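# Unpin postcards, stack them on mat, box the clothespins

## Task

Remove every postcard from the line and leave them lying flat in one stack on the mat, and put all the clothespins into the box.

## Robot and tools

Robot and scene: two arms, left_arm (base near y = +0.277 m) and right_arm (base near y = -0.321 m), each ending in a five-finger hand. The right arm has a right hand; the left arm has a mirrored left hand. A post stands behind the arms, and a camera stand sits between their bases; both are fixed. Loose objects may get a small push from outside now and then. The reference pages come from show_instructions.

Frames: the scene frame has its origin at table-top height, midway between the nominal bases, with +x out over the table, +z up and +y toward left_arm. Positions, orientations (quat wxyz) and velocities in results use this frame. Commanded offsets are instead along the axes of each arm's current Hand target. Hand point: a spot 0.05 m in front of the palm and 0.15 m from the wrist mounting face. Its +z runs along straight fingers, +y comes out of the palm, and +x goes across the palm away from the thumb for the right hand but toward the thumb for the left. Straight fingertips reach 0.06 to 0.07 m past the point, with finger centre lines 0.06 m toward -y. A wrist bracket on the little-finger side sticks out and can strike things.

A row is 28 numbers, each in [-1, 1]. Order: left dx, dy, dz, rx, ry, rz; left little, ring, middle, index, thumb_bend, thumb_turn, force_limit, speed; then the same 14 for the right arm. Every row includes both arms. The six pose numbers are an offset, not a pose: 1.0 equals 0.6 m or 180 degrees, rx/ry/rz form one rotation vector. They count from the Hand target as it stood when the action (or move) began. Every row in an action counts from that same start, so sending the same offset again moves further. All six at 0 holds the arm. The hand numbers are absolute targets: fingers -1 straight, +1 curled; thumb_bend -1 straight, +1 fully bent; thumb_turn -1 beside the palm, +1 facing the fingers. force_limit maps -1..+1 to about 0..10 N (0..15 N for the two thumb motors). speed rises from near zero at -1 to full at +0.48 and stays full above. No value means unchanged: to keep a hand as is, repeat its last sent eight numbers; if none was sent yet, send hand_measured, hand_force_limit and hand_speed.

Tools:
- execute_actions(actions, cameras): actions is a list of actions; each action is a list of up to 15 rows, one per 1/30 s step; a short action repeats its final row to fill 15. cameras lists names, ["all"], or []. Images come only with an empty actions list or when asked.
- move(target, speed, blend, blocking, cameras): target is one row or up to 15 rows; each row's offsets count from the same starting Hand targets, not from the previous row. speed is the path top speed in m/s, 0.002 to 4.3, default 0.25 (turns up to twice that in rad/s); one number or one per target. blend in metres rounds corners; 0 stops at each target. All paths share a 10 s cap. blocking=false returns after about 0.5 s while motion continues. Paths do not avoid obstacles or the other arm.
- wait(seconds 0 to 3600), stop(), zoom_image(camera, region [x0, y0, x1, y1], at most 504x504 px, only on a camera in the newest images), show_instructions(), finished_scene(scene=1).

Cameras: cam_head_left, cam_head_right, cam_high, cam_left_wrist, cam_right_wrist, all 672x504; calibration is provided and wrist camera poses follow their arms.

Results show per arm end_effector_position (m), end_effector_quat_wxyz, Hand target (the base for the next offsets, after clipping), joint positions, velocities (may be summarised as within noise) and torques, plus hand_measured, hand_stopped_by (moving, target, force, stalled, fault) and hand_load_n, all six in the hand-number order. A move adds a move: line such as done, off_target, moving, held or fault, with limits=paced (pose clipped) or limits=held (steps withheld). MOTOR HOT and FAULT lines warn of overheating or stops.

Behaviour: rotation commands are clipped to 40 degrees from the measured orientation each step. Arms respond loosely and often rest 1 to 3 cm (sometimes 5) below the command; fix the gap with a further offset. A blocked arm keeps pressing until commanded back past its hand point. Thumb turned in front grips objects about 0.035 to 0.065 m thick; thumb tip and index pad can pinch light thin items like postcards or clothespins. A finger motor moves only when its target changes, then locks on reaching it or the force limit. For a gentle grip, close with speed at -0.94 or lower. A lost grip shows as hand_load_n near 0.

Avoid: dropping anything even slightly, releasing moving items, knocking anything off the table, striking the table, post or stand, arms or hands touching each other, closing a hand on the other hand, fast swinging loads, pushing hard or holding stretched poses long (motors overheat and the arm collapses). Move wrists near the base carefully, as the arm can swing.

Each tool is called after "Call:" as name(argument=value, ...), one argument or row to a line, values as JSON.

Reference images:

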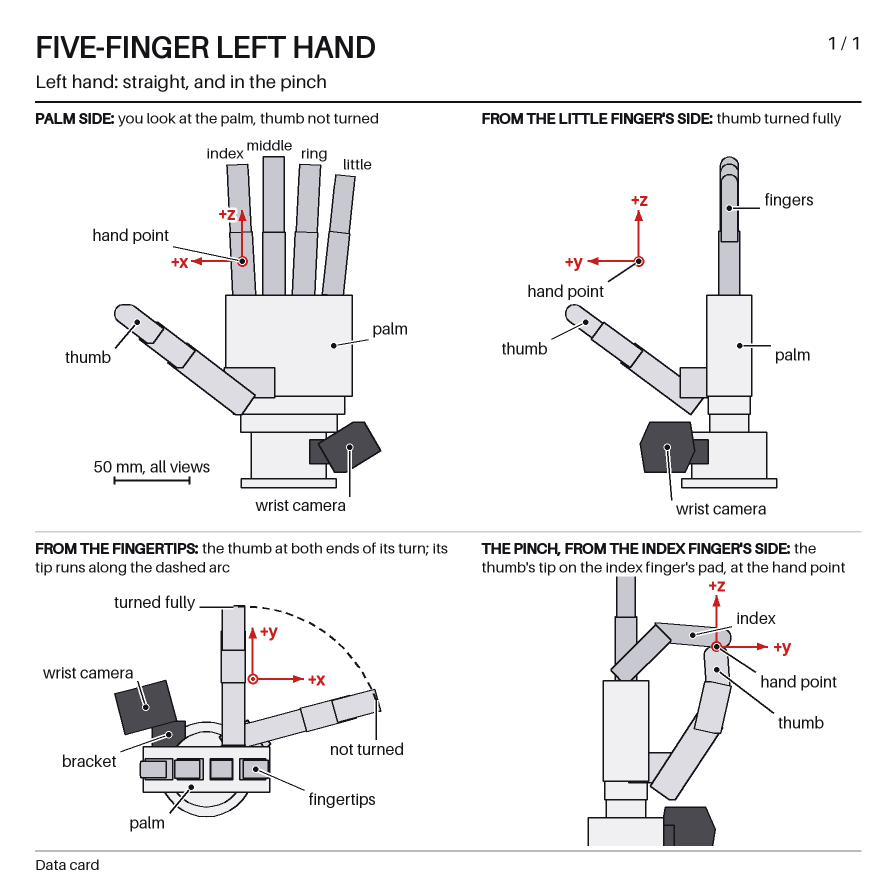

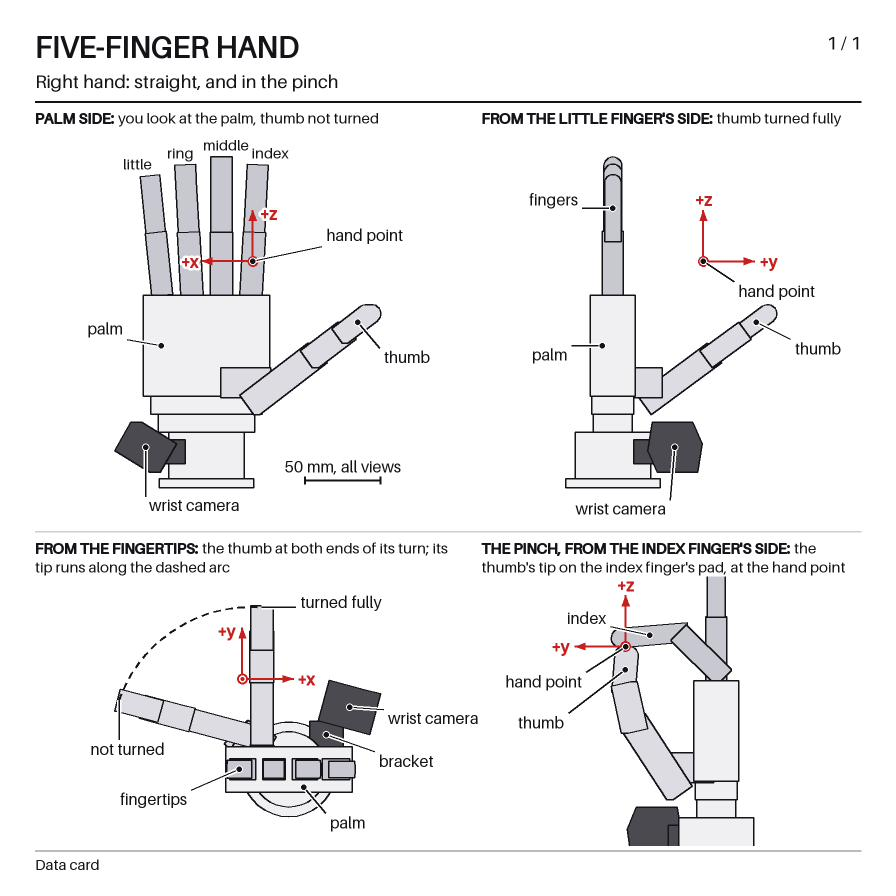

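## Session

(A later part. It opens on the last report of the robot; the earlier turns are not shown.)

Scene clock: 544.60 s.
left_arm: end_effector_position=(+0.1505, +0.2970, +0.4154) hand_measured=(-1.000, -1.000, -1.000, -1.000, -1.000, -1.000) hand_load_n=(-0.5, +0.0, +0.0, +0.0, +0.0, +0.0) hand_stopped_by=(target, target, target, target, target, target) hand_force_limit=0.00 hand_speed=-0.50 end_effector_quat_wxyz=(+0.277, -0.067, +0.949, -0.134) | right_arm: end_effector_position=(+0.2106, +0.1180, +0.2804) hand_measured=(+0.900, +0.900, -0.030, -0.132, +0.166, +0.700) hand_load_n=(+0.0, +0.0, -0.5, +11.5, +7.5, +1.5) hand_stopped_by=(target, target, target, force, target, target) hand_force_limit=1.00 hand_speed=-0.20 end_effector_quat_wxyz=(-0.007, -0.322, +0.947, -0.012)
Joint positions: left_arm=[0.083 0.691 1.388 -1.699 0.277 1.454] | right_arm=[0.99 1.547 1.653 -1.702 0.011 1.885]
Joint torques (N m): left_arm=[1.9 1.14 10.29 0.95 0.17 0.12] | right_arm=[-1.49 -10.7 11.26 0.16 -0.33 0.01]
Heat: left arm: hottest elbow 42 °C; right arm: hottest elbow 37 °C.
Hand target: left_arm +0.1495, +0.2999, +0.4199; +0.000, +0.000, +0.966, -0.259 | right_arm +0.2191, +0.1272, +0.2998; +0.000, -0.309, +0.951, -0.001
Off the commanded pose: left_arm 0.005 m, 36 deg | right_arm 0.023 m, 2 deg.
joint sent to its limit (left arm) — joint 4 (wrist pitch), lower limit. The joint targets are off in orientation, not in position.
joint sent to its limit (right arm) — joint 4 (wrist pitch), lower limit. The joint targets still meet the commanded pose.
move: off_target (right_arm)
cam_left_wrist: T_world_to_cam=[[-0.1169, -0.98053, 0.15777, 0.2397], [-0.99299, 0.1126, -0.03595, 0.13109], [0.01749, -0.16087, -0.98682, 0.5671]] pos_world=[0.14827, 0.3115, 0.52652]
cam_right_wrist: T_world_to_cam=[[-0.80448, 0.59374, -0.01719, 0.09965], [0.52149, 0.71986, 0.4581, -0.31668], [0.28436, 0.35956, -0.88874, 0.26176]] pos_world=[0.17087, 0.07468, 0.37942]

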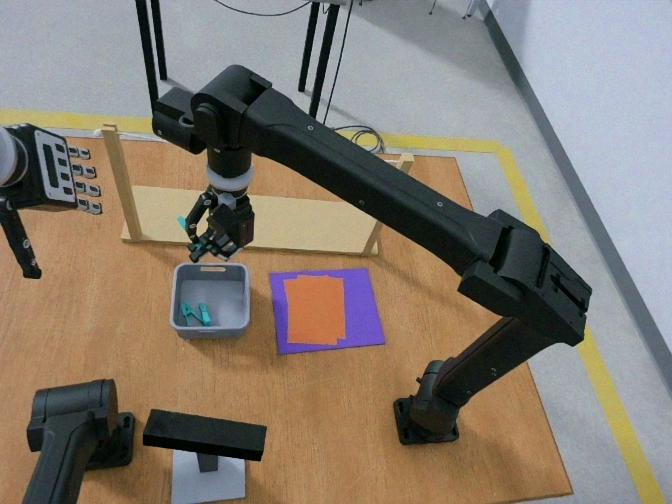

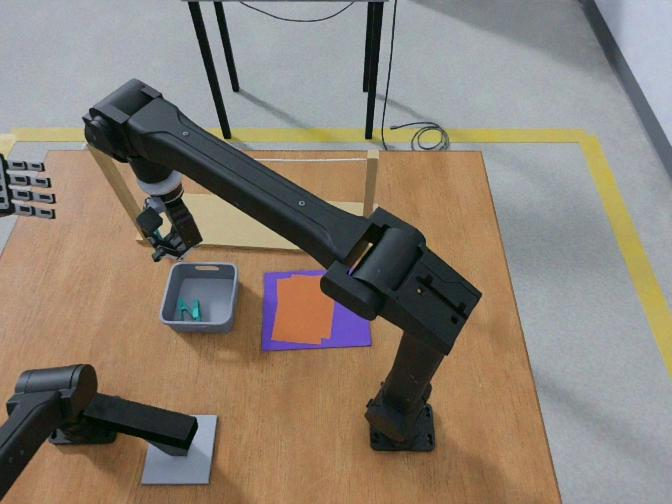

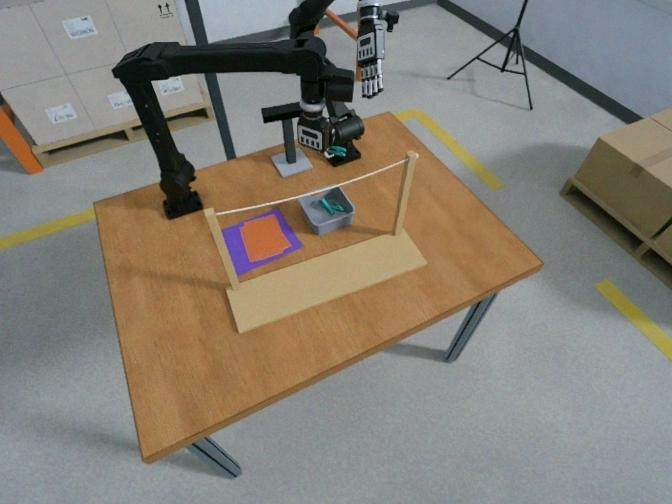

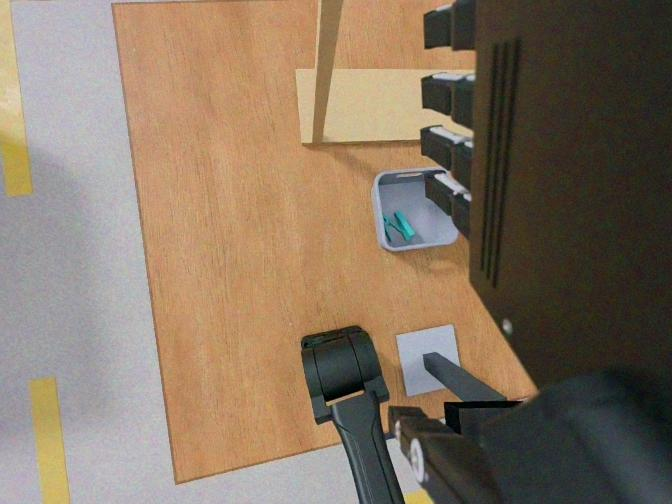

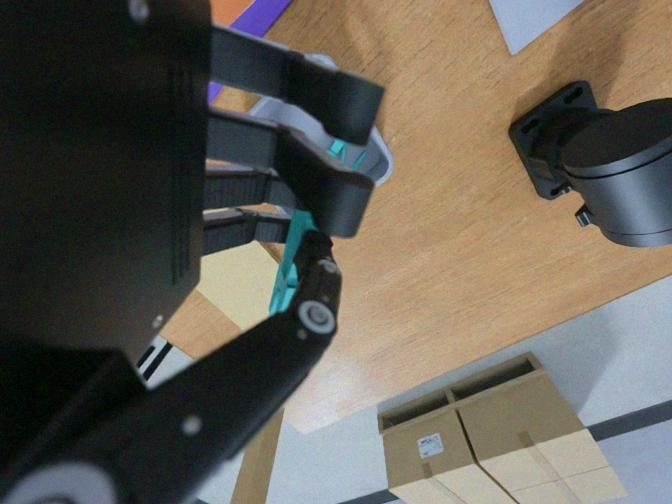

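Call:
move(
  target=[
    [0,0,0,0,0,0,-1,-1,-1,-1,-1,-1,0,-0.5,0,0.002,0.3,0,0,0,0.9,0.9,-0.03,0.0,0.17,0.7,1,-0.2],
  ],
  speed=0.12,
  cameras=["cam_head_left","cam_head_right","cam_high","cam_right_wrist"],
)

Scene clock: 547.20 s.
left_arm: end_effector_position=(+0.1505, +0.2970, +0.4154) hand_measured=(-1.000, -1.000, -1.000, -1.000, -1.000, -1.000) hand_load_n=(+0.0, +0.0, +0.0, +0.0, +0.0, +0.5) hand_stopped_by=(target, target, target, target, target, target) hand_force_limit=0.00 hand_speed=-0.50 end_effector_quat_wxyz=(+0.277, -0.067, +0.949, -0.134) | right_arm: end_effector_position=(+0.2144, +0.1240, +0.1205) hand_measured=(+0.900, +0.900, -0.030, -0.132, +0.166, +0.700) hand_load_n=(+0.0, +0.0, +0.0, +11.5, +7.5, +1.5) hand_stopped_by=(target, target, target, force, target, target) hand_force_limit=1.00 hand_speed=-0.20 end_effector_quat_wxyz=(-0.003, -0.321, +0.947, -0.008)
Joint positions: left_arm=[0.083 0.691 1.388 -1.699 0.277 1.454] | right_arm=[0.99 1.601 1.292 -1.277 0.009 1.887]
Joint torques (N m): left_arm=[0.97 1.26 10.21 0.88 0.22 0.17] | right_arm=[-1.38 -11.28 7.05 0.98 -0.26 0.02]
Heat: left arm: hottest elbow 42 °C; right arm: hottest elbow 37 °C.
Hand target: left_arm +0.1495, +0.2999, +0.4199; +0.000, +0.000, +0.966, -0.259 | right_arm +0.2184, +0.1276, +0.1197; +0.000, -0.309, +0.951, -0.001
Off the commanded pose: left_arm 0.005 m, 36 deg | right_arm 0.006 m, 2 deg.
joint sent to its limit (left arm) — joint 4 (wrist pitch), lower limit. The joint targets are off in orientation, not in position.
move: done
cam_right_wrist: T_world_to_cam=[[-0.80344, 0.59519, -0.01533, 0.09583], [0.52066, 0.71486, 0.46679, -0.25008], [0.28879, 0.36705, -0.88424, 0.11402]] pos_world=[0.17428, 0.07988, 0.21902]

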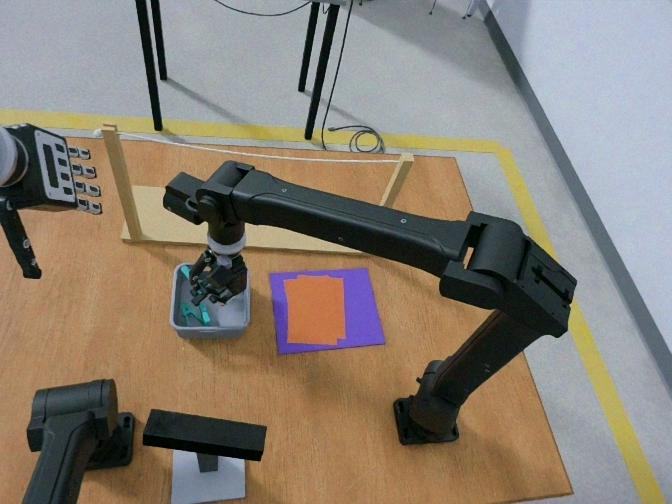

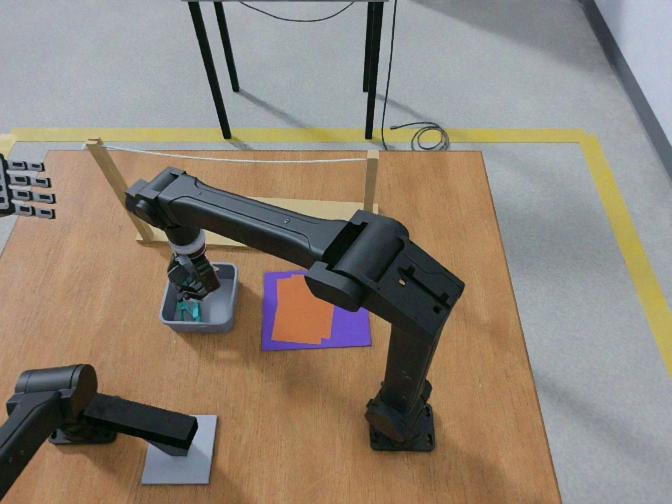

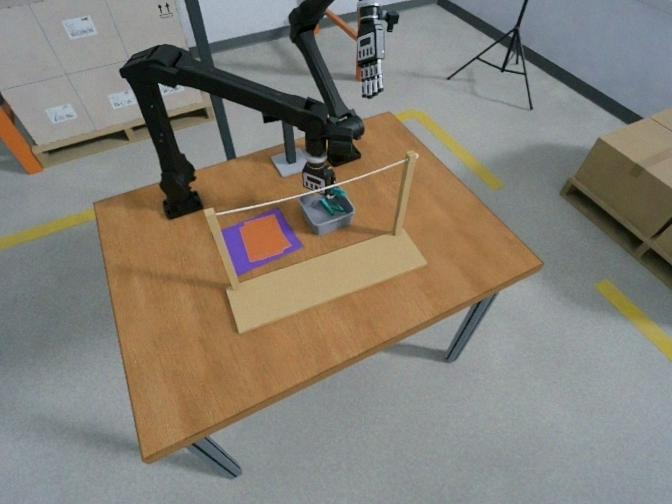

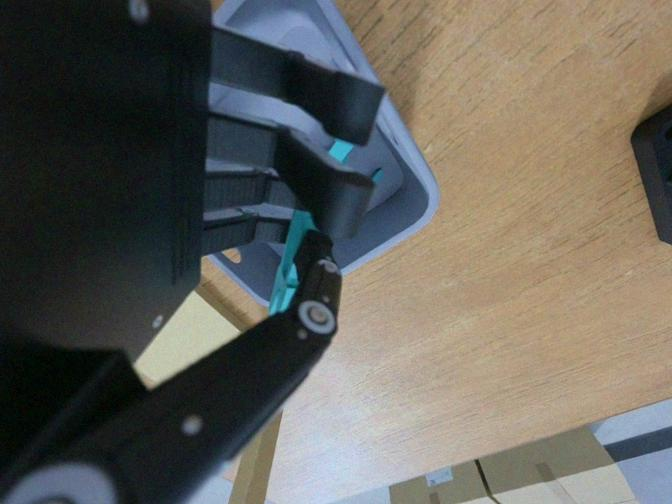

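Call:
move(
  target=[
    [0,0,0,0,0,0,-1,-1,-1,-1,-1,-1,0,-0.5,0,0.008,0.1033,0,0,0,0.9,0.9,-0.03,0.0,0.17,0.7,1,-0.2],
  ],
  speed=0.06,
  cameras=["cam_right_wrist","cam_high","cam_head_left"],
)

Scene clock: 549.20 s.
left_arm: end_effector_position=(+0.1505, +0.2970, +0.4154) hand_measured=(-1.000, -1.000, -1.000, -1.000, -1.000, -1.000) hand_load_n=(+0.0, -0.5, +0.0, +0.0, +0.0, +0.0) hand_stopped_by=(target, target, target, target, target, target) hand_force_limit=0.00 hand_speed=-0.50 end_effector_quat_wxyz=(+0.277, -0.067, +0.949, -0.134) | right_arm: end_effector_position=(+0.2165, +0.1263, +0.0610) hand_measured=(+0.900, +0.900, -0.030, -0.132, +0.166, +0.700) hand_load_n=(+0.5, +0.0, +0.0, +11.5, +7.5, +1.5) hand_stopped_by=(target, target, target, force, target, target) hand_force_limit=1.00 hand_speed=-0.20 end_effector_quat_wxyz=(-0.001, -0.317, +0.948, -0.007)
Joint positions: left_arm=[0.083 0.691 1.388 -1.699 0.277 1.454] | right_arm=[0.99 1.663 1.201 -1.119 0.009 1.896]
Joint torques (N m): left_arm=[1.08 1.38 10.29 0.99 0.15 0.11] | right_arm=[-0.73 -11.28 6.48 0.98 -0.26 0.02]
Heat: left arm: hottest elbow 42 °C; right arm: hottest elbow 37 °C.
Hand target: left_arm +0.1495, +0.2999, +0.4199; +0.000, +0.000, +0.966, -0.259 | right_arm +0.2157, +0.1313, +0.0578; +0.000, -0.309, +0.951, -0.001
Off the commanded pose: left_arm 0.005 m, 36 deg | right_arm 0.006 m, 1 deg.
joint sent to its limit (left arm) — joint 4 (wrist pitch), lower limit. The joint targets are off in orientation, not in position.
move: done
cam_right_wrist: T_world_to_cam=[[-0.79793, 0.60256, -0.01525, 0.09314], [0.52576, 0.70816, 0.47125, -0.22554], [0.29475, 0.36801, -0.88187, 0.05842]] pos_world=[0.17568, 0.08209, 0.15922]
Images, in order (width x height): cam_head_left 672x504, cam_high 672x504, cam_right_wrist 672x504.

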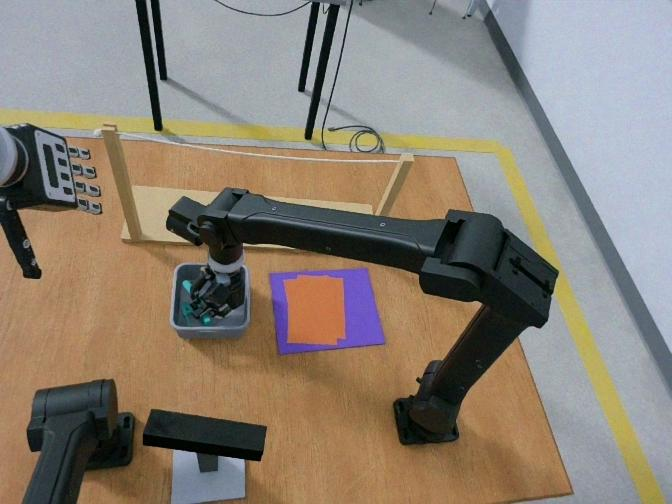

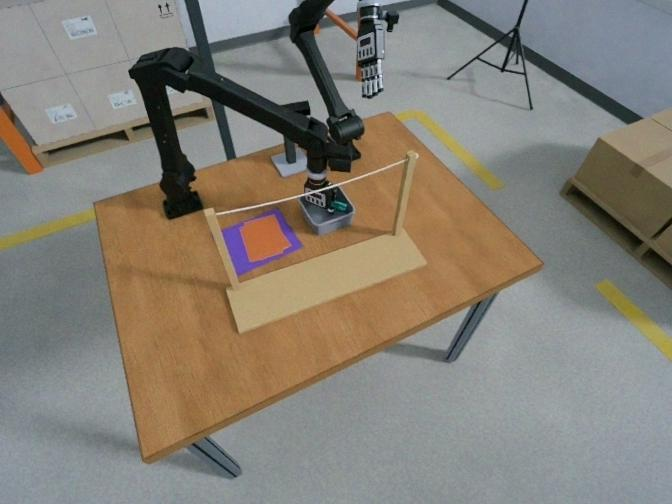

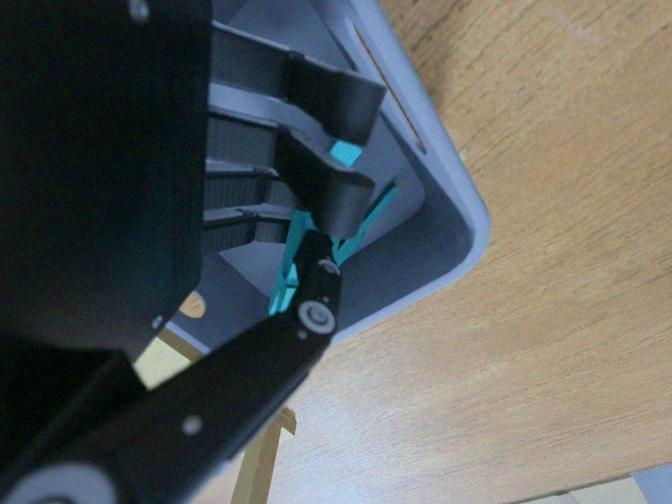

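Call:
move(
  target=[
    [0,0,0,0,0,0,-1,-1,-1,-1,-1,-1,0,-0.5,0,0,0.0167,0,0,0,0.9,0.9,-0.03,0.0,0.17,0.7,1,-0.2],
  ],
  speed=0.03,
  cameras=["cam_right_wrist"],
)

Call:
zoom_image(
  camera="cam_right_wrist",
  region=[200, 120, 420, 360],
)

Scene clock: 550.23 s.
left_arm: end_effector_position=(+0.1505, +0.2970, +0.4154) hand_measured=(-1.000, -1.000, -1.000, -1.000, -1.000, -1.000) hand_load_n=(+0.0, +0.0, +0.0, +0.0, +0.0, +0.0) hand_stopped_by=(target, target, target, target, target, target) hand_force_limit=0.00 hand_speed=-0.50 end_effector_quat_wxyz=(+0.277, -0.067, +0.949, -0.134) | right_arm: end_effector_position=(+0.2183, +0.1287, +0.0559) hand_measured=(+0.900, +0.900, -0.030, -0.132, +0.166, +0.700) hand_load_n=(+0.5, +0.0, -0.5, +11.0, +7.5, +1.5) hand_stopped_by=(target, target, target, force, target, target) hand_force_limit=1.00 hand_speed=-0.20 end_effector_quat_wxyz=(+0.004, -0.316, +0.949, -0.003)
Joint positions: left_arm=[0.083 0.691 1.388 -1.699 0.277 1.454] | right_arm=[0.99 1.669 1.192 -1.092 0.009 1.897]
Joint torques (N m): left_arm=[0.85 1.73 10.21 0.96 0.14 0.13] | right_arm=[-0.67 -10.87 6.13 0.96 -0.25 0]
Heat: left arm: hottest elbow 42 °C; right arm: hottest elbow 37 °C.
Hand target: left_arm +0.1495, +0.2999, +0.4199; +0.000, +0.000, +0.966, -0.259 | right_arm +0.2157, +0.1314, +0.0479; +0.000, -0.309, +0.951, -0.001
Off the commanded pose: left_arm 0.005 m, 36 deg | right_arm 0.009 m, 1 deg.
joint sent to its limit (left arm) — joint 4 (wrist pitch), lower limit. The joint targets are off in orientation, not in position.
move: done
cam_right_wrist: T_world_to_cam=[[-0.79689, 0.60394, -0.01468, 0.09256], [0.52339, 0.70232, 0.48251, -0.22521], [0.30172, 0.37683, -0.87577, 0.04955]] pos_world=[0.17668, 0.0836, 0.15342]

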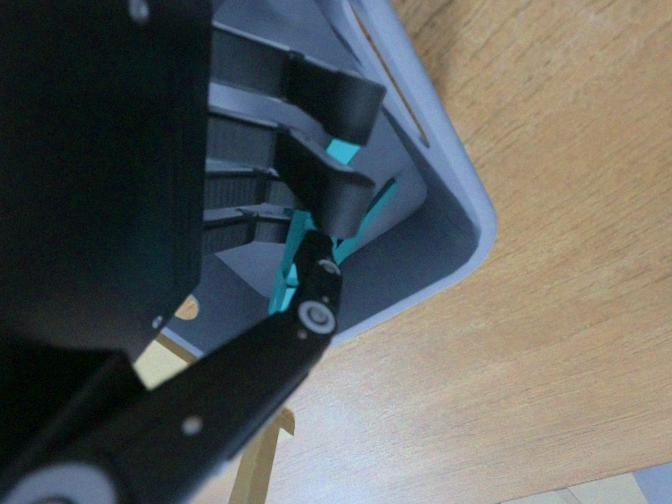

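Scaled by 2.100 from the camera's image (finer frame: 960x720).

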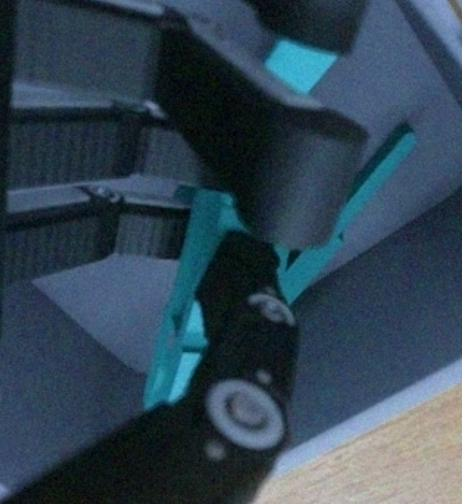

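Release slowly.

Call:
move(
  target=[
    [0,0,0,0,0,0,-1,-1,-1,-1,-1,-1,0,-0.5,0,0,0,0,0,0,0.9,0.9,-0.3,-0.3,0.17,0.7,1,-0.7],
    [0,0,0,0,0,0,-1,-1,-1,-1,-1,-1,0,-0.5,0,0,0,0,0,0,0.9,0.9,-0.42,-0.42,0.14,0.7,1,-0.7],
  ],
  speed=0.03,
  cameras=["cam_right_wrist"],
)

Call:
zoom_image(
  camera="cam_right_wrist",
  region=[200, 120, 420, 360],
)

Scene clock: 552.03 s.
left_arm: end_effector_position=(+0.1505, +0.2970, +0.4154) hand_measured=(-1.000, -1.000, -1.000, -1.000, -1.000, -1.000) hand_load_n=(+0.0, +0.0, +0.0, +0.0, +0.0, +0.0) hand_stopped_by=(target, target, target, target, target, target) hand_force_limit=0.00 hand_speed=-0.50 end_effector_quat_wxyz=(+0.277, -0.067, +0.949, -0.134) | right_arm: end_effector_position=(+0.2147, +0.1385, +0.0685) hand_measured=(+0.900, +0.900, -0.418, -0.420, +0.140, +0.700) hand_load_n=(+0.0, +0.0, -6.5, +0.0, +0.0, +0.0) hand_stopped_by=(target, target, target, target, target, target) hand_force_limit=1.00 hand_speed=-0.70 end_effector_quat_wxyz=(+0.012, -0.319, +0.948, +0.019)
Joint positions: left_arm=[0.083 0.691 1.388 -1.699 0.277 1.454] | right_arm=[0.997 1.648 1.192 -1.073 -0.015 1.899]
Joint torques (N m): left_arm=[1.26 1.08 10.21 1.09 0.13 0.14] | right_arm=[-1.2 -9.11 6.22 0.72 0.34 -0.01]
Heat: left arm: hottest elbow 42 °C; right arm: hottest elbow 37 °C.
Hand target: left_arm +0.1495, +0.2999, +0.4199; +0.000, +0.000, +0.966, -0.259 | right_arm +0.2157, +0.1314, +0.0478; +0.000, -0.309, +0.951, -0.001
Off the commanded pose: left_arm 0.005 m, 36 deg | right_arm 0.022 m, 3 deg.
joint sent to its limit (left arm) — joint 4 (wrist pitch), lower limit. The joint targets are off in orientation, not in position.
move: done; target 2's new numbers were sent with right_arm's hand 0.016 m and 2 deg from that target
cam_right_wrist: T_world_to_cam=[[-0.80065, 0.59902, 0.01181, 0.08365], [0.51818, 0.68244, 0.51553, -0.23462], [0.30075, 0.41888, -0.85679, 0.05109]] pos_world=[0.17318, 0.08861, 0.16374]

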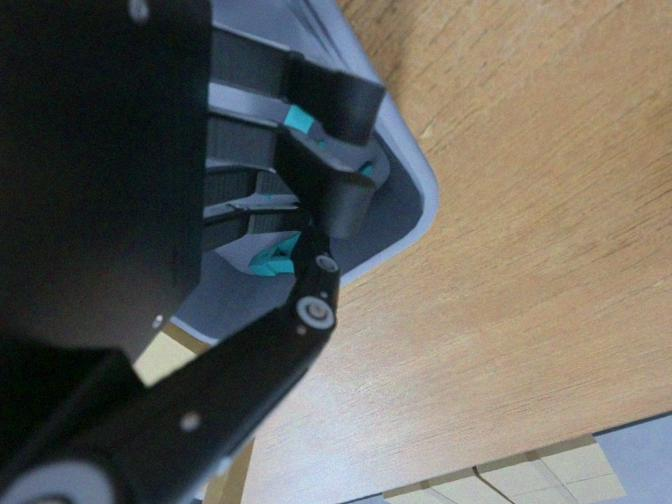

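Scaled by 2.100 from the camera's image (finer frame: 960x720).

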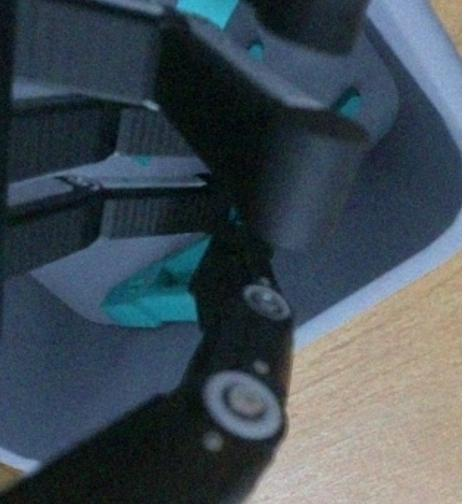

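Call:
move(
  target=[
    [0,0,0,0,0,0,-1,-1,-1,-1,-1,-1,0,-0.5,0,0.005,-0.13,0,0,0,0.9,0.9,-0.42,-0.42,0.14,0.7,1,-0.7],
  ],
  speed=0.06,
  cameras=["cam_right_wrist","cam_high"],
)

Call:
zoom_image(
  camera="cam_high",
  region=[270, 140, 400, 250],
)

Scene clock: 554.13 s.
left_arm: end_effector_position=(+0.1505, +0.2970, +0.4154) hand_measured=(-1.000, -1.000, -1.000, -1.000, -1.000, -1.000) hand_load_n=(+0.0, +0.0, +0.0, +0.0, +0.0, +0.0) hand_stopped_by=(target, target, target, target, target, target) hand_force_limit=0.00 hand_speed=-0.50 end_effector_quat_wxyz=(+0.277, -0.067, +0.949, -0.134) | right_arm: end_effector_position=(+0.2062, +0.1186, +0.1036) hand_measured=(+0.900, +0.900, -0.420, -0.420, +0.140, +0.700) hand_load_n=(+0.0, +0.0, +0.0, +0.0, +0.0, +0.0) hand_stopped_by=(target, target, target, target, target, target) hand_force_limit=1.00 hand_speed=-0.70 end_effector_quat_wxyz=(-0.018, -0.314, +0.949, -0.016)
Joint positions: left_arm=[0.083 0.691 1.388 -1.699 0.277 1.454] | right_arm=[0.997 1.613 1.262 -1.27 0.003 1.91]
Joint torques (N m): left_arm=[1.14 1.55 10.26 1.11 0.12 0.1] | right_arm=[-0.73 -12.16 10.3 0.12 0.04 0]
Heat: left arm: hottest elbow 42 °C; right arm: hottest elbow 37 °C.
Hand target: left_arm +0.1495, +0.2999, +0.4199; +0.000, +0.000, +0.966, -0.259 | right_arm +0.2139, +0.1339, +0.1257; +0.000, -0.309, +0.951, -0.001
Off the commanded pose: left_arm 0.005 m, 36 deg | right_arm 0.028 m, 3 deg.
joint sent to its limit (left arm) — joint 4 (wrist pitch), lower limit. The joint targets are off in orientation, not in position.
move: off_target (right_arm)
cam_right_wrist: T_world_to_cam=[[-0.79421, 0.60754, -0.01155, 0.08845], [0.54254, 0.71754, 0.4368, -0.23574], [0.27366, 0.34064, -0.89949, 0.11133]] pos_world=[0.16768, 0.07749, 0.20413]
Images, in order (width x height): cam_high 672x504, cam_right_wrist 672x504.

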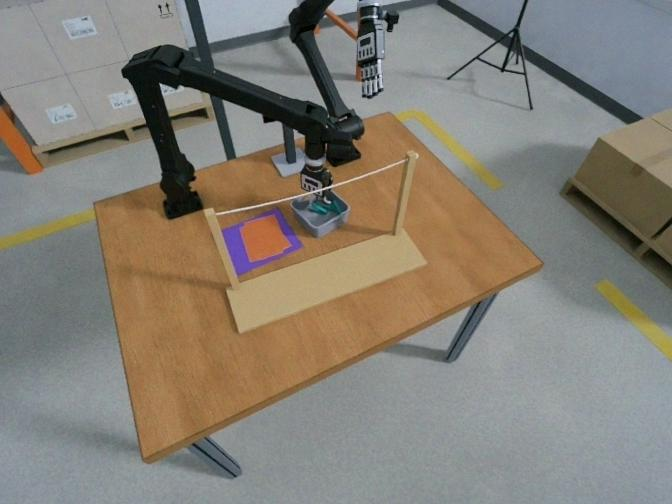

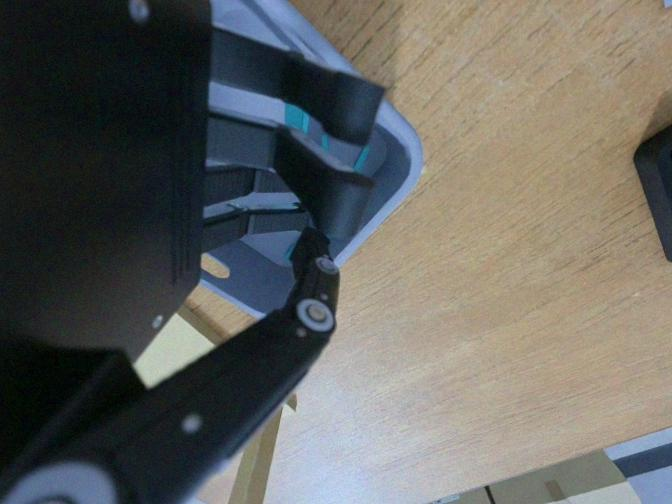

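Scaled by 3.877 from the camera's image (finer frame: 960x720).

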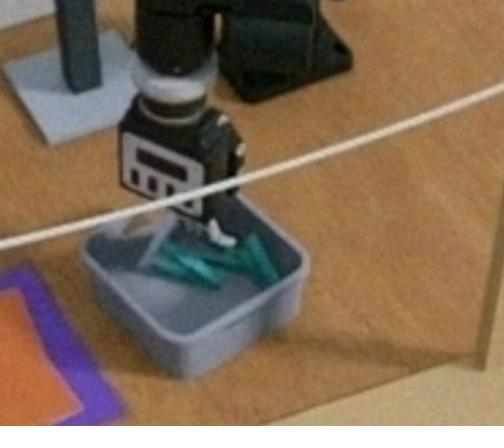

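Call:
move(
  target=[
    [0,0,0,0,0,0,-1,-1,-1,-1,-1,-1,0,-0.5,0,-0.025,0.02,-0.05,0,0,0,0.9,0.9,-0.42,-0.42,0.14,0.7,1,-0.7],
    [0,0,0,0,0,0,-1,-1,-1,-1,-1,-1,0,-0.5,0,-0.025,0.02,-0.25,0,0,0,0.9,0.9,-0.42,-0.42,0.14,0.7,1,-0.7],
  ],
  speed=0.1,
  blend=0.01,
  cameras=["cam_right_wrist","cam_high"],
)

Call:
zoom_image(
  camera="cam_high",
  region=[270, 140, 400, 250],
)


Scaled by 3.877 from the camera's image (finer frame: 960x720).

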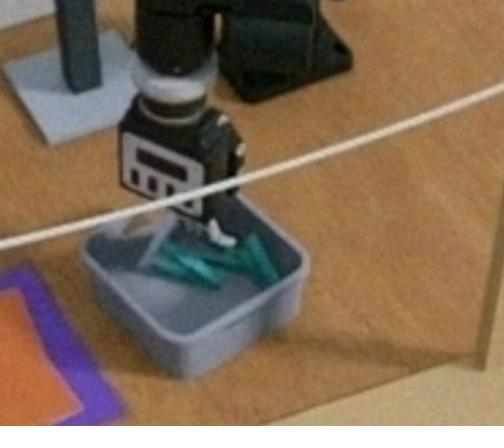

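Call:
move(
  target=[
    [0,0,0,0,0,0,-1,-1,-1,-1,-1,-1,0,-0.5,-0.025,0.02,-0.05,0,0,0,0.9,0.9,-0.42,-0.42,0.14,0.7,1,-0.7],
    [0,0,0,0,0,0,-1,-1,-1,-1,-1,-1,0,-0.5,-0.025,0.02,-0.25,0,0,0,0.9,0.9,-0.42,-0.42,0.14,0.7,1,-0.7],
  ],
  speed=0.1,
  blend=0.01,
  cameras=["cam_right_wrist","cam_high"],
)

Call:
zoom_image(
  camera="cam_high",
  region=[270, 140, 400, 250],
)

Scene clock: 556.70 s.
left_arm: end_effector_position=(+0.1505, +0.2970, +0.4154) hand_measured=(-1.000, -1.000, -1.000, -1.000, -1.000, -1.000) hand_load_n=(+0.0, +0.0, +0.0, +0.0, +0.0, +0.0) hand_stopped_by=(target, target, target, target, target, target) hand_force_limit=0.00 hand_speed=-0.50 end_effector_quat_wxyz=(+0.277, -0.067, +0.949, -0.134) | right_arm: end_effector_position=(+0.2157, +0.1417, +0.2565) hand_measured=(+0.900, +0.900, -0.420, -0.420, +0.140, +0.700) hand_load_n=(+0.0, +0.0, +0.0, +0.0, +0.0, +0.0) hand_stopped_by=(target, target, target, target, target, target) hand_force_limit=1.00 hand_speed=-0.70 end_effector_quat_wxyz=(-0.015, -0.316, +0.949, -0.014)
Joint positions: left_arm=[0.083 0.691 1.388 -1.699 0.277 1.454] | right_arm=[1.007 1.613 1.669 -1.669 0.003 1.916]
Joint torques (N m): left_arm=[0.97 1.14 10.3 1.01 0.2 0.1] | right_arm=[-0.5 -11.99 10.97 0.13 0.04 0.02]
Heat: left arm: hottest elbow 42 °C; right arm: hottest elbow 37 °C.
Hand target: left_arm +0.1495, +0.2999, +0.4199; +0.000, +0.000, +0.966, -0.259 | right_arm +0.2188, +0.1529, +0.2757; +0.000, -0.309, +0.951, -0.001
Off the commanded pose: left_arm 0.005 m, 36 deg | right_arm 0.022 m, 2 deg.
joint sent to its limit (left arm) — joint 4 (wrist pitch), lower limit. The joint targets are off in orientation, not in position.
move: off_target (right_arm)
cam_right_wrist: T_world_to_cam=[[-0.7967, 0.60428, -0.01132, 0.08459], [0.53753, 0.71701, 0.44381, -0.32493], [0.2763, 0.3475, -0.89605, 0.23589]] pos_world=[0.17688, 0.09989, 0.35653]
Images, in order (width x height): cam_high 672x504, cam_right_wrist 672x504.

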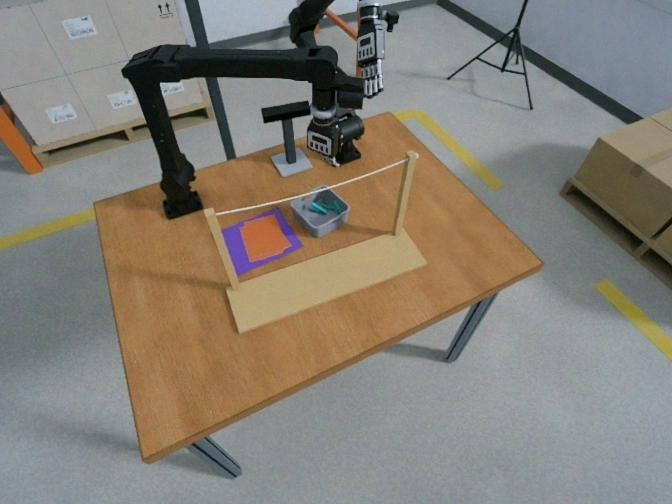

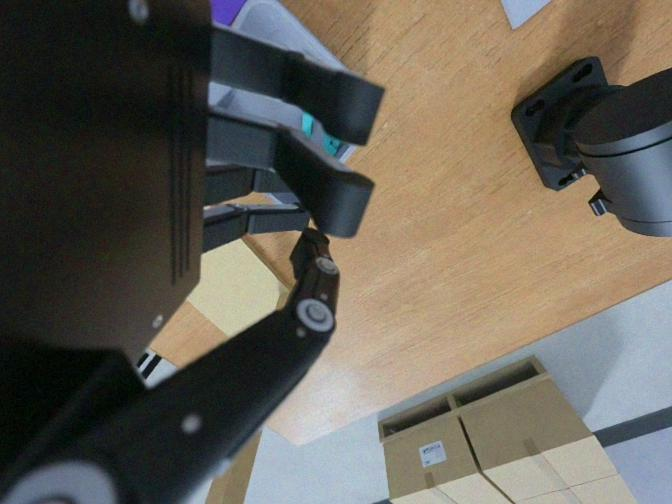

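Scaled by 3.877 from the camera's image (finer frame: 960x720).

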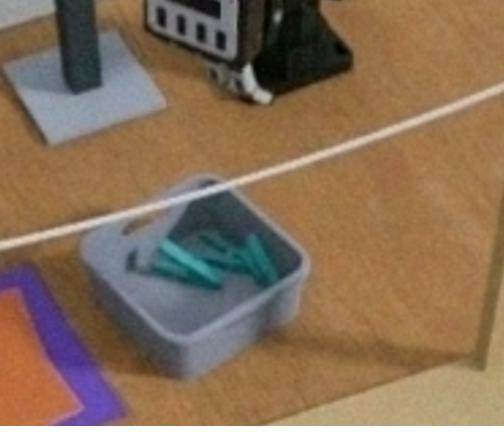

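Call:
wait(
  seconds=0.5,
  cameras=["cam_head_left","cam_head_right","cam_high"],
)

Call:
zoom_image(
  camera="cam_head_left",
  region=[140, 220, 400, 370],
)

Call:
zoom_image(
  camera="cam_high",
  region=[210, 190, 350, 290],
)

Scene clock: 557.27 s.
left_arm: end_effector_position=(+0.1505, +0.2970, +0.4154) hand_measured=(-1.000, -1.000, -1.000, -1.000, -1.000, -1.000) hand_load_n=(+0.0, +0.0, +0.0, +0.0, -0.5, +0.0) hand_stopped_by=(target, target, target, target, target, target) hand_force_limit=0.00 hand_speed=-0.50 end_effector_quat_wxyz=(+0.277, -0.067, +0.949, -0.134) | right_arm: end_effector_position=(+0.2157, +0.1417, +0.2565) hand_measured=(+0.900, +0.900, -0.420, -0.420, +0.140, +0.700) hand_load_n=(+0.0, +0.0, +0.0, +0.0, +0.0, +0.0) hand_stopped_by=(target, target, target, target, target, target) hand_force_limit=1.00 hand_speed=-0.70 end_effector_quat_wxyz=(-0.015, -0.316, +0.949, -0.014)
Joint positions: left_arm=[0.083 0.691 1.388 -1.699 0.277 1.454] | right_arm=[1.007 1.613 1.669 -1.669 0.003 1.916]
Joint torques (N m): left_arm=[1.67 1.08 10.43 0.92 0.16 0.11] | right_arm=[-0.56 -11.99 10.97 0.13 0.04 0.02]
Heat: left arm: hottest elbow 42 °C; right arm: hottest elbow 37 °C.
Hand target: left_arm +0.1495, +0.2999, +0.4199; +0.000, +0.000, +0.966, -0.259 | right_arm +0.2188, +0.1529, +0.2757; +0.000, -0.309, +0.951, -0.001
Off the commanded pose: left_arm 0.005 m, 36 deg | right_arm 0.022 m, 2 deg.
wait: 0.50 s; at rest by 0.10 s

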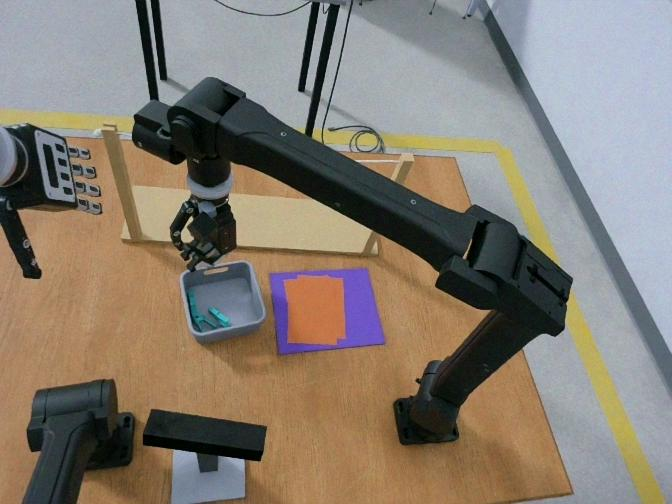

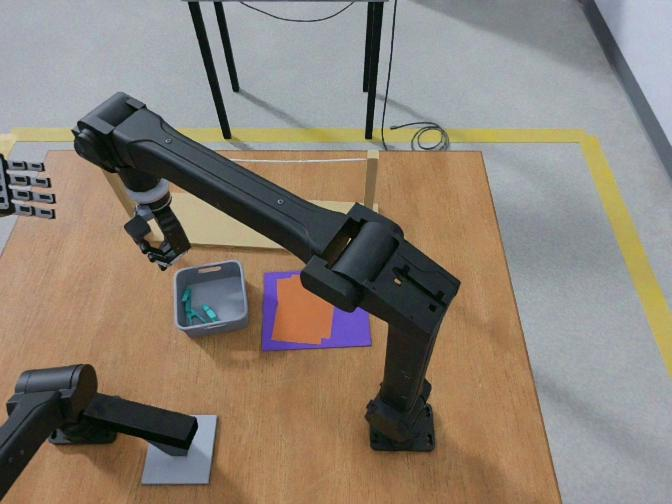

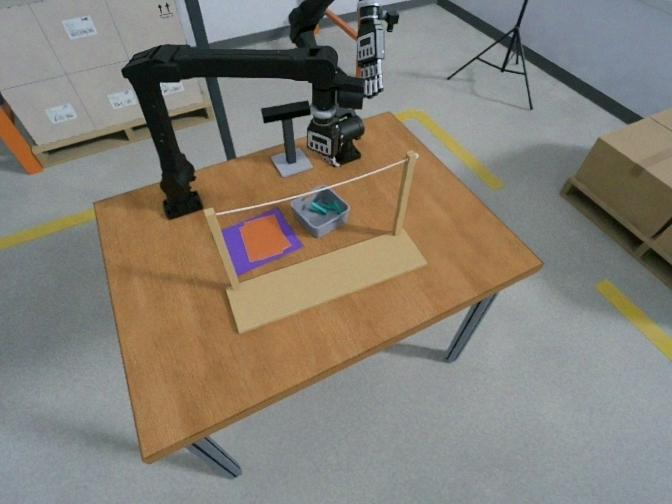

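Scaled by 1.938 from the camera's image (finer frame: 960x720).

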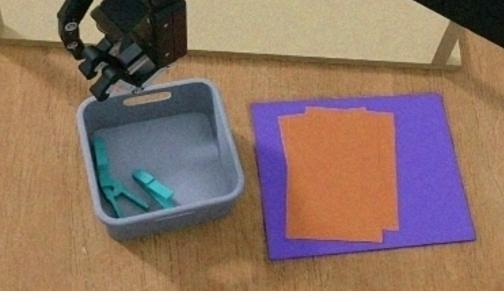

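Scaled by 3.600 from the camera's image (finer frame: 960x720).

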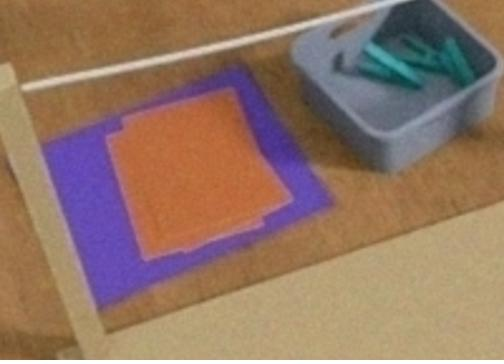

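Call:
zoom_image(
  camera="cam_high",
  region=[285, 180, 360, 240],
)

Call:
zoom_image(
  camera="cam_head_left",
  region=[175, 255, 270, 345],
)

Call:
zoom_image(
  camera="cam_head_right",
  region=[165, 255, 255, 340],
)

Scaled by 6.720 from the camera's image (finer frame: 960x720).

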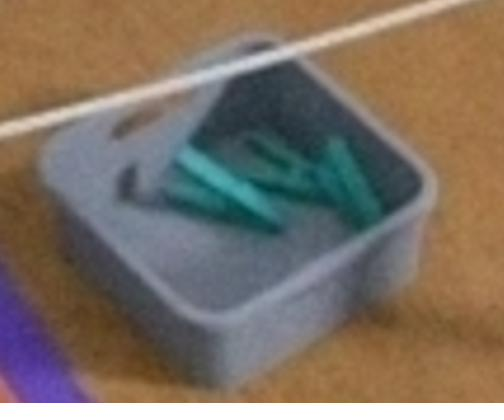

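Scaled by 5.305 from the camera's image (finer frame: 960x720).

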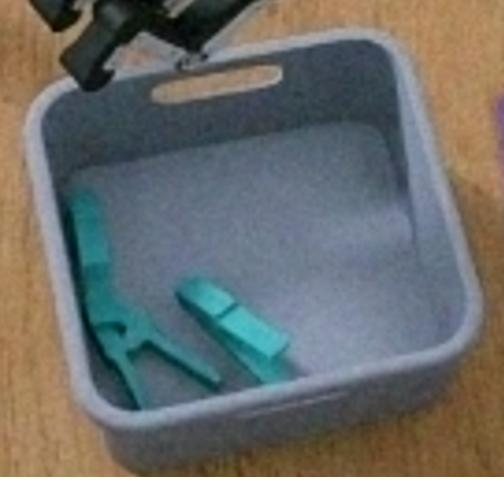

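Scaled by 5.600 from the camera's image (finer frame: 960x720).

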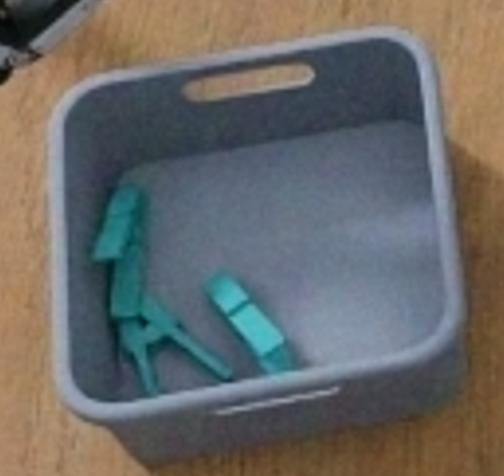

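Call:
finished_scene(
)

The scene is finished: the task was done.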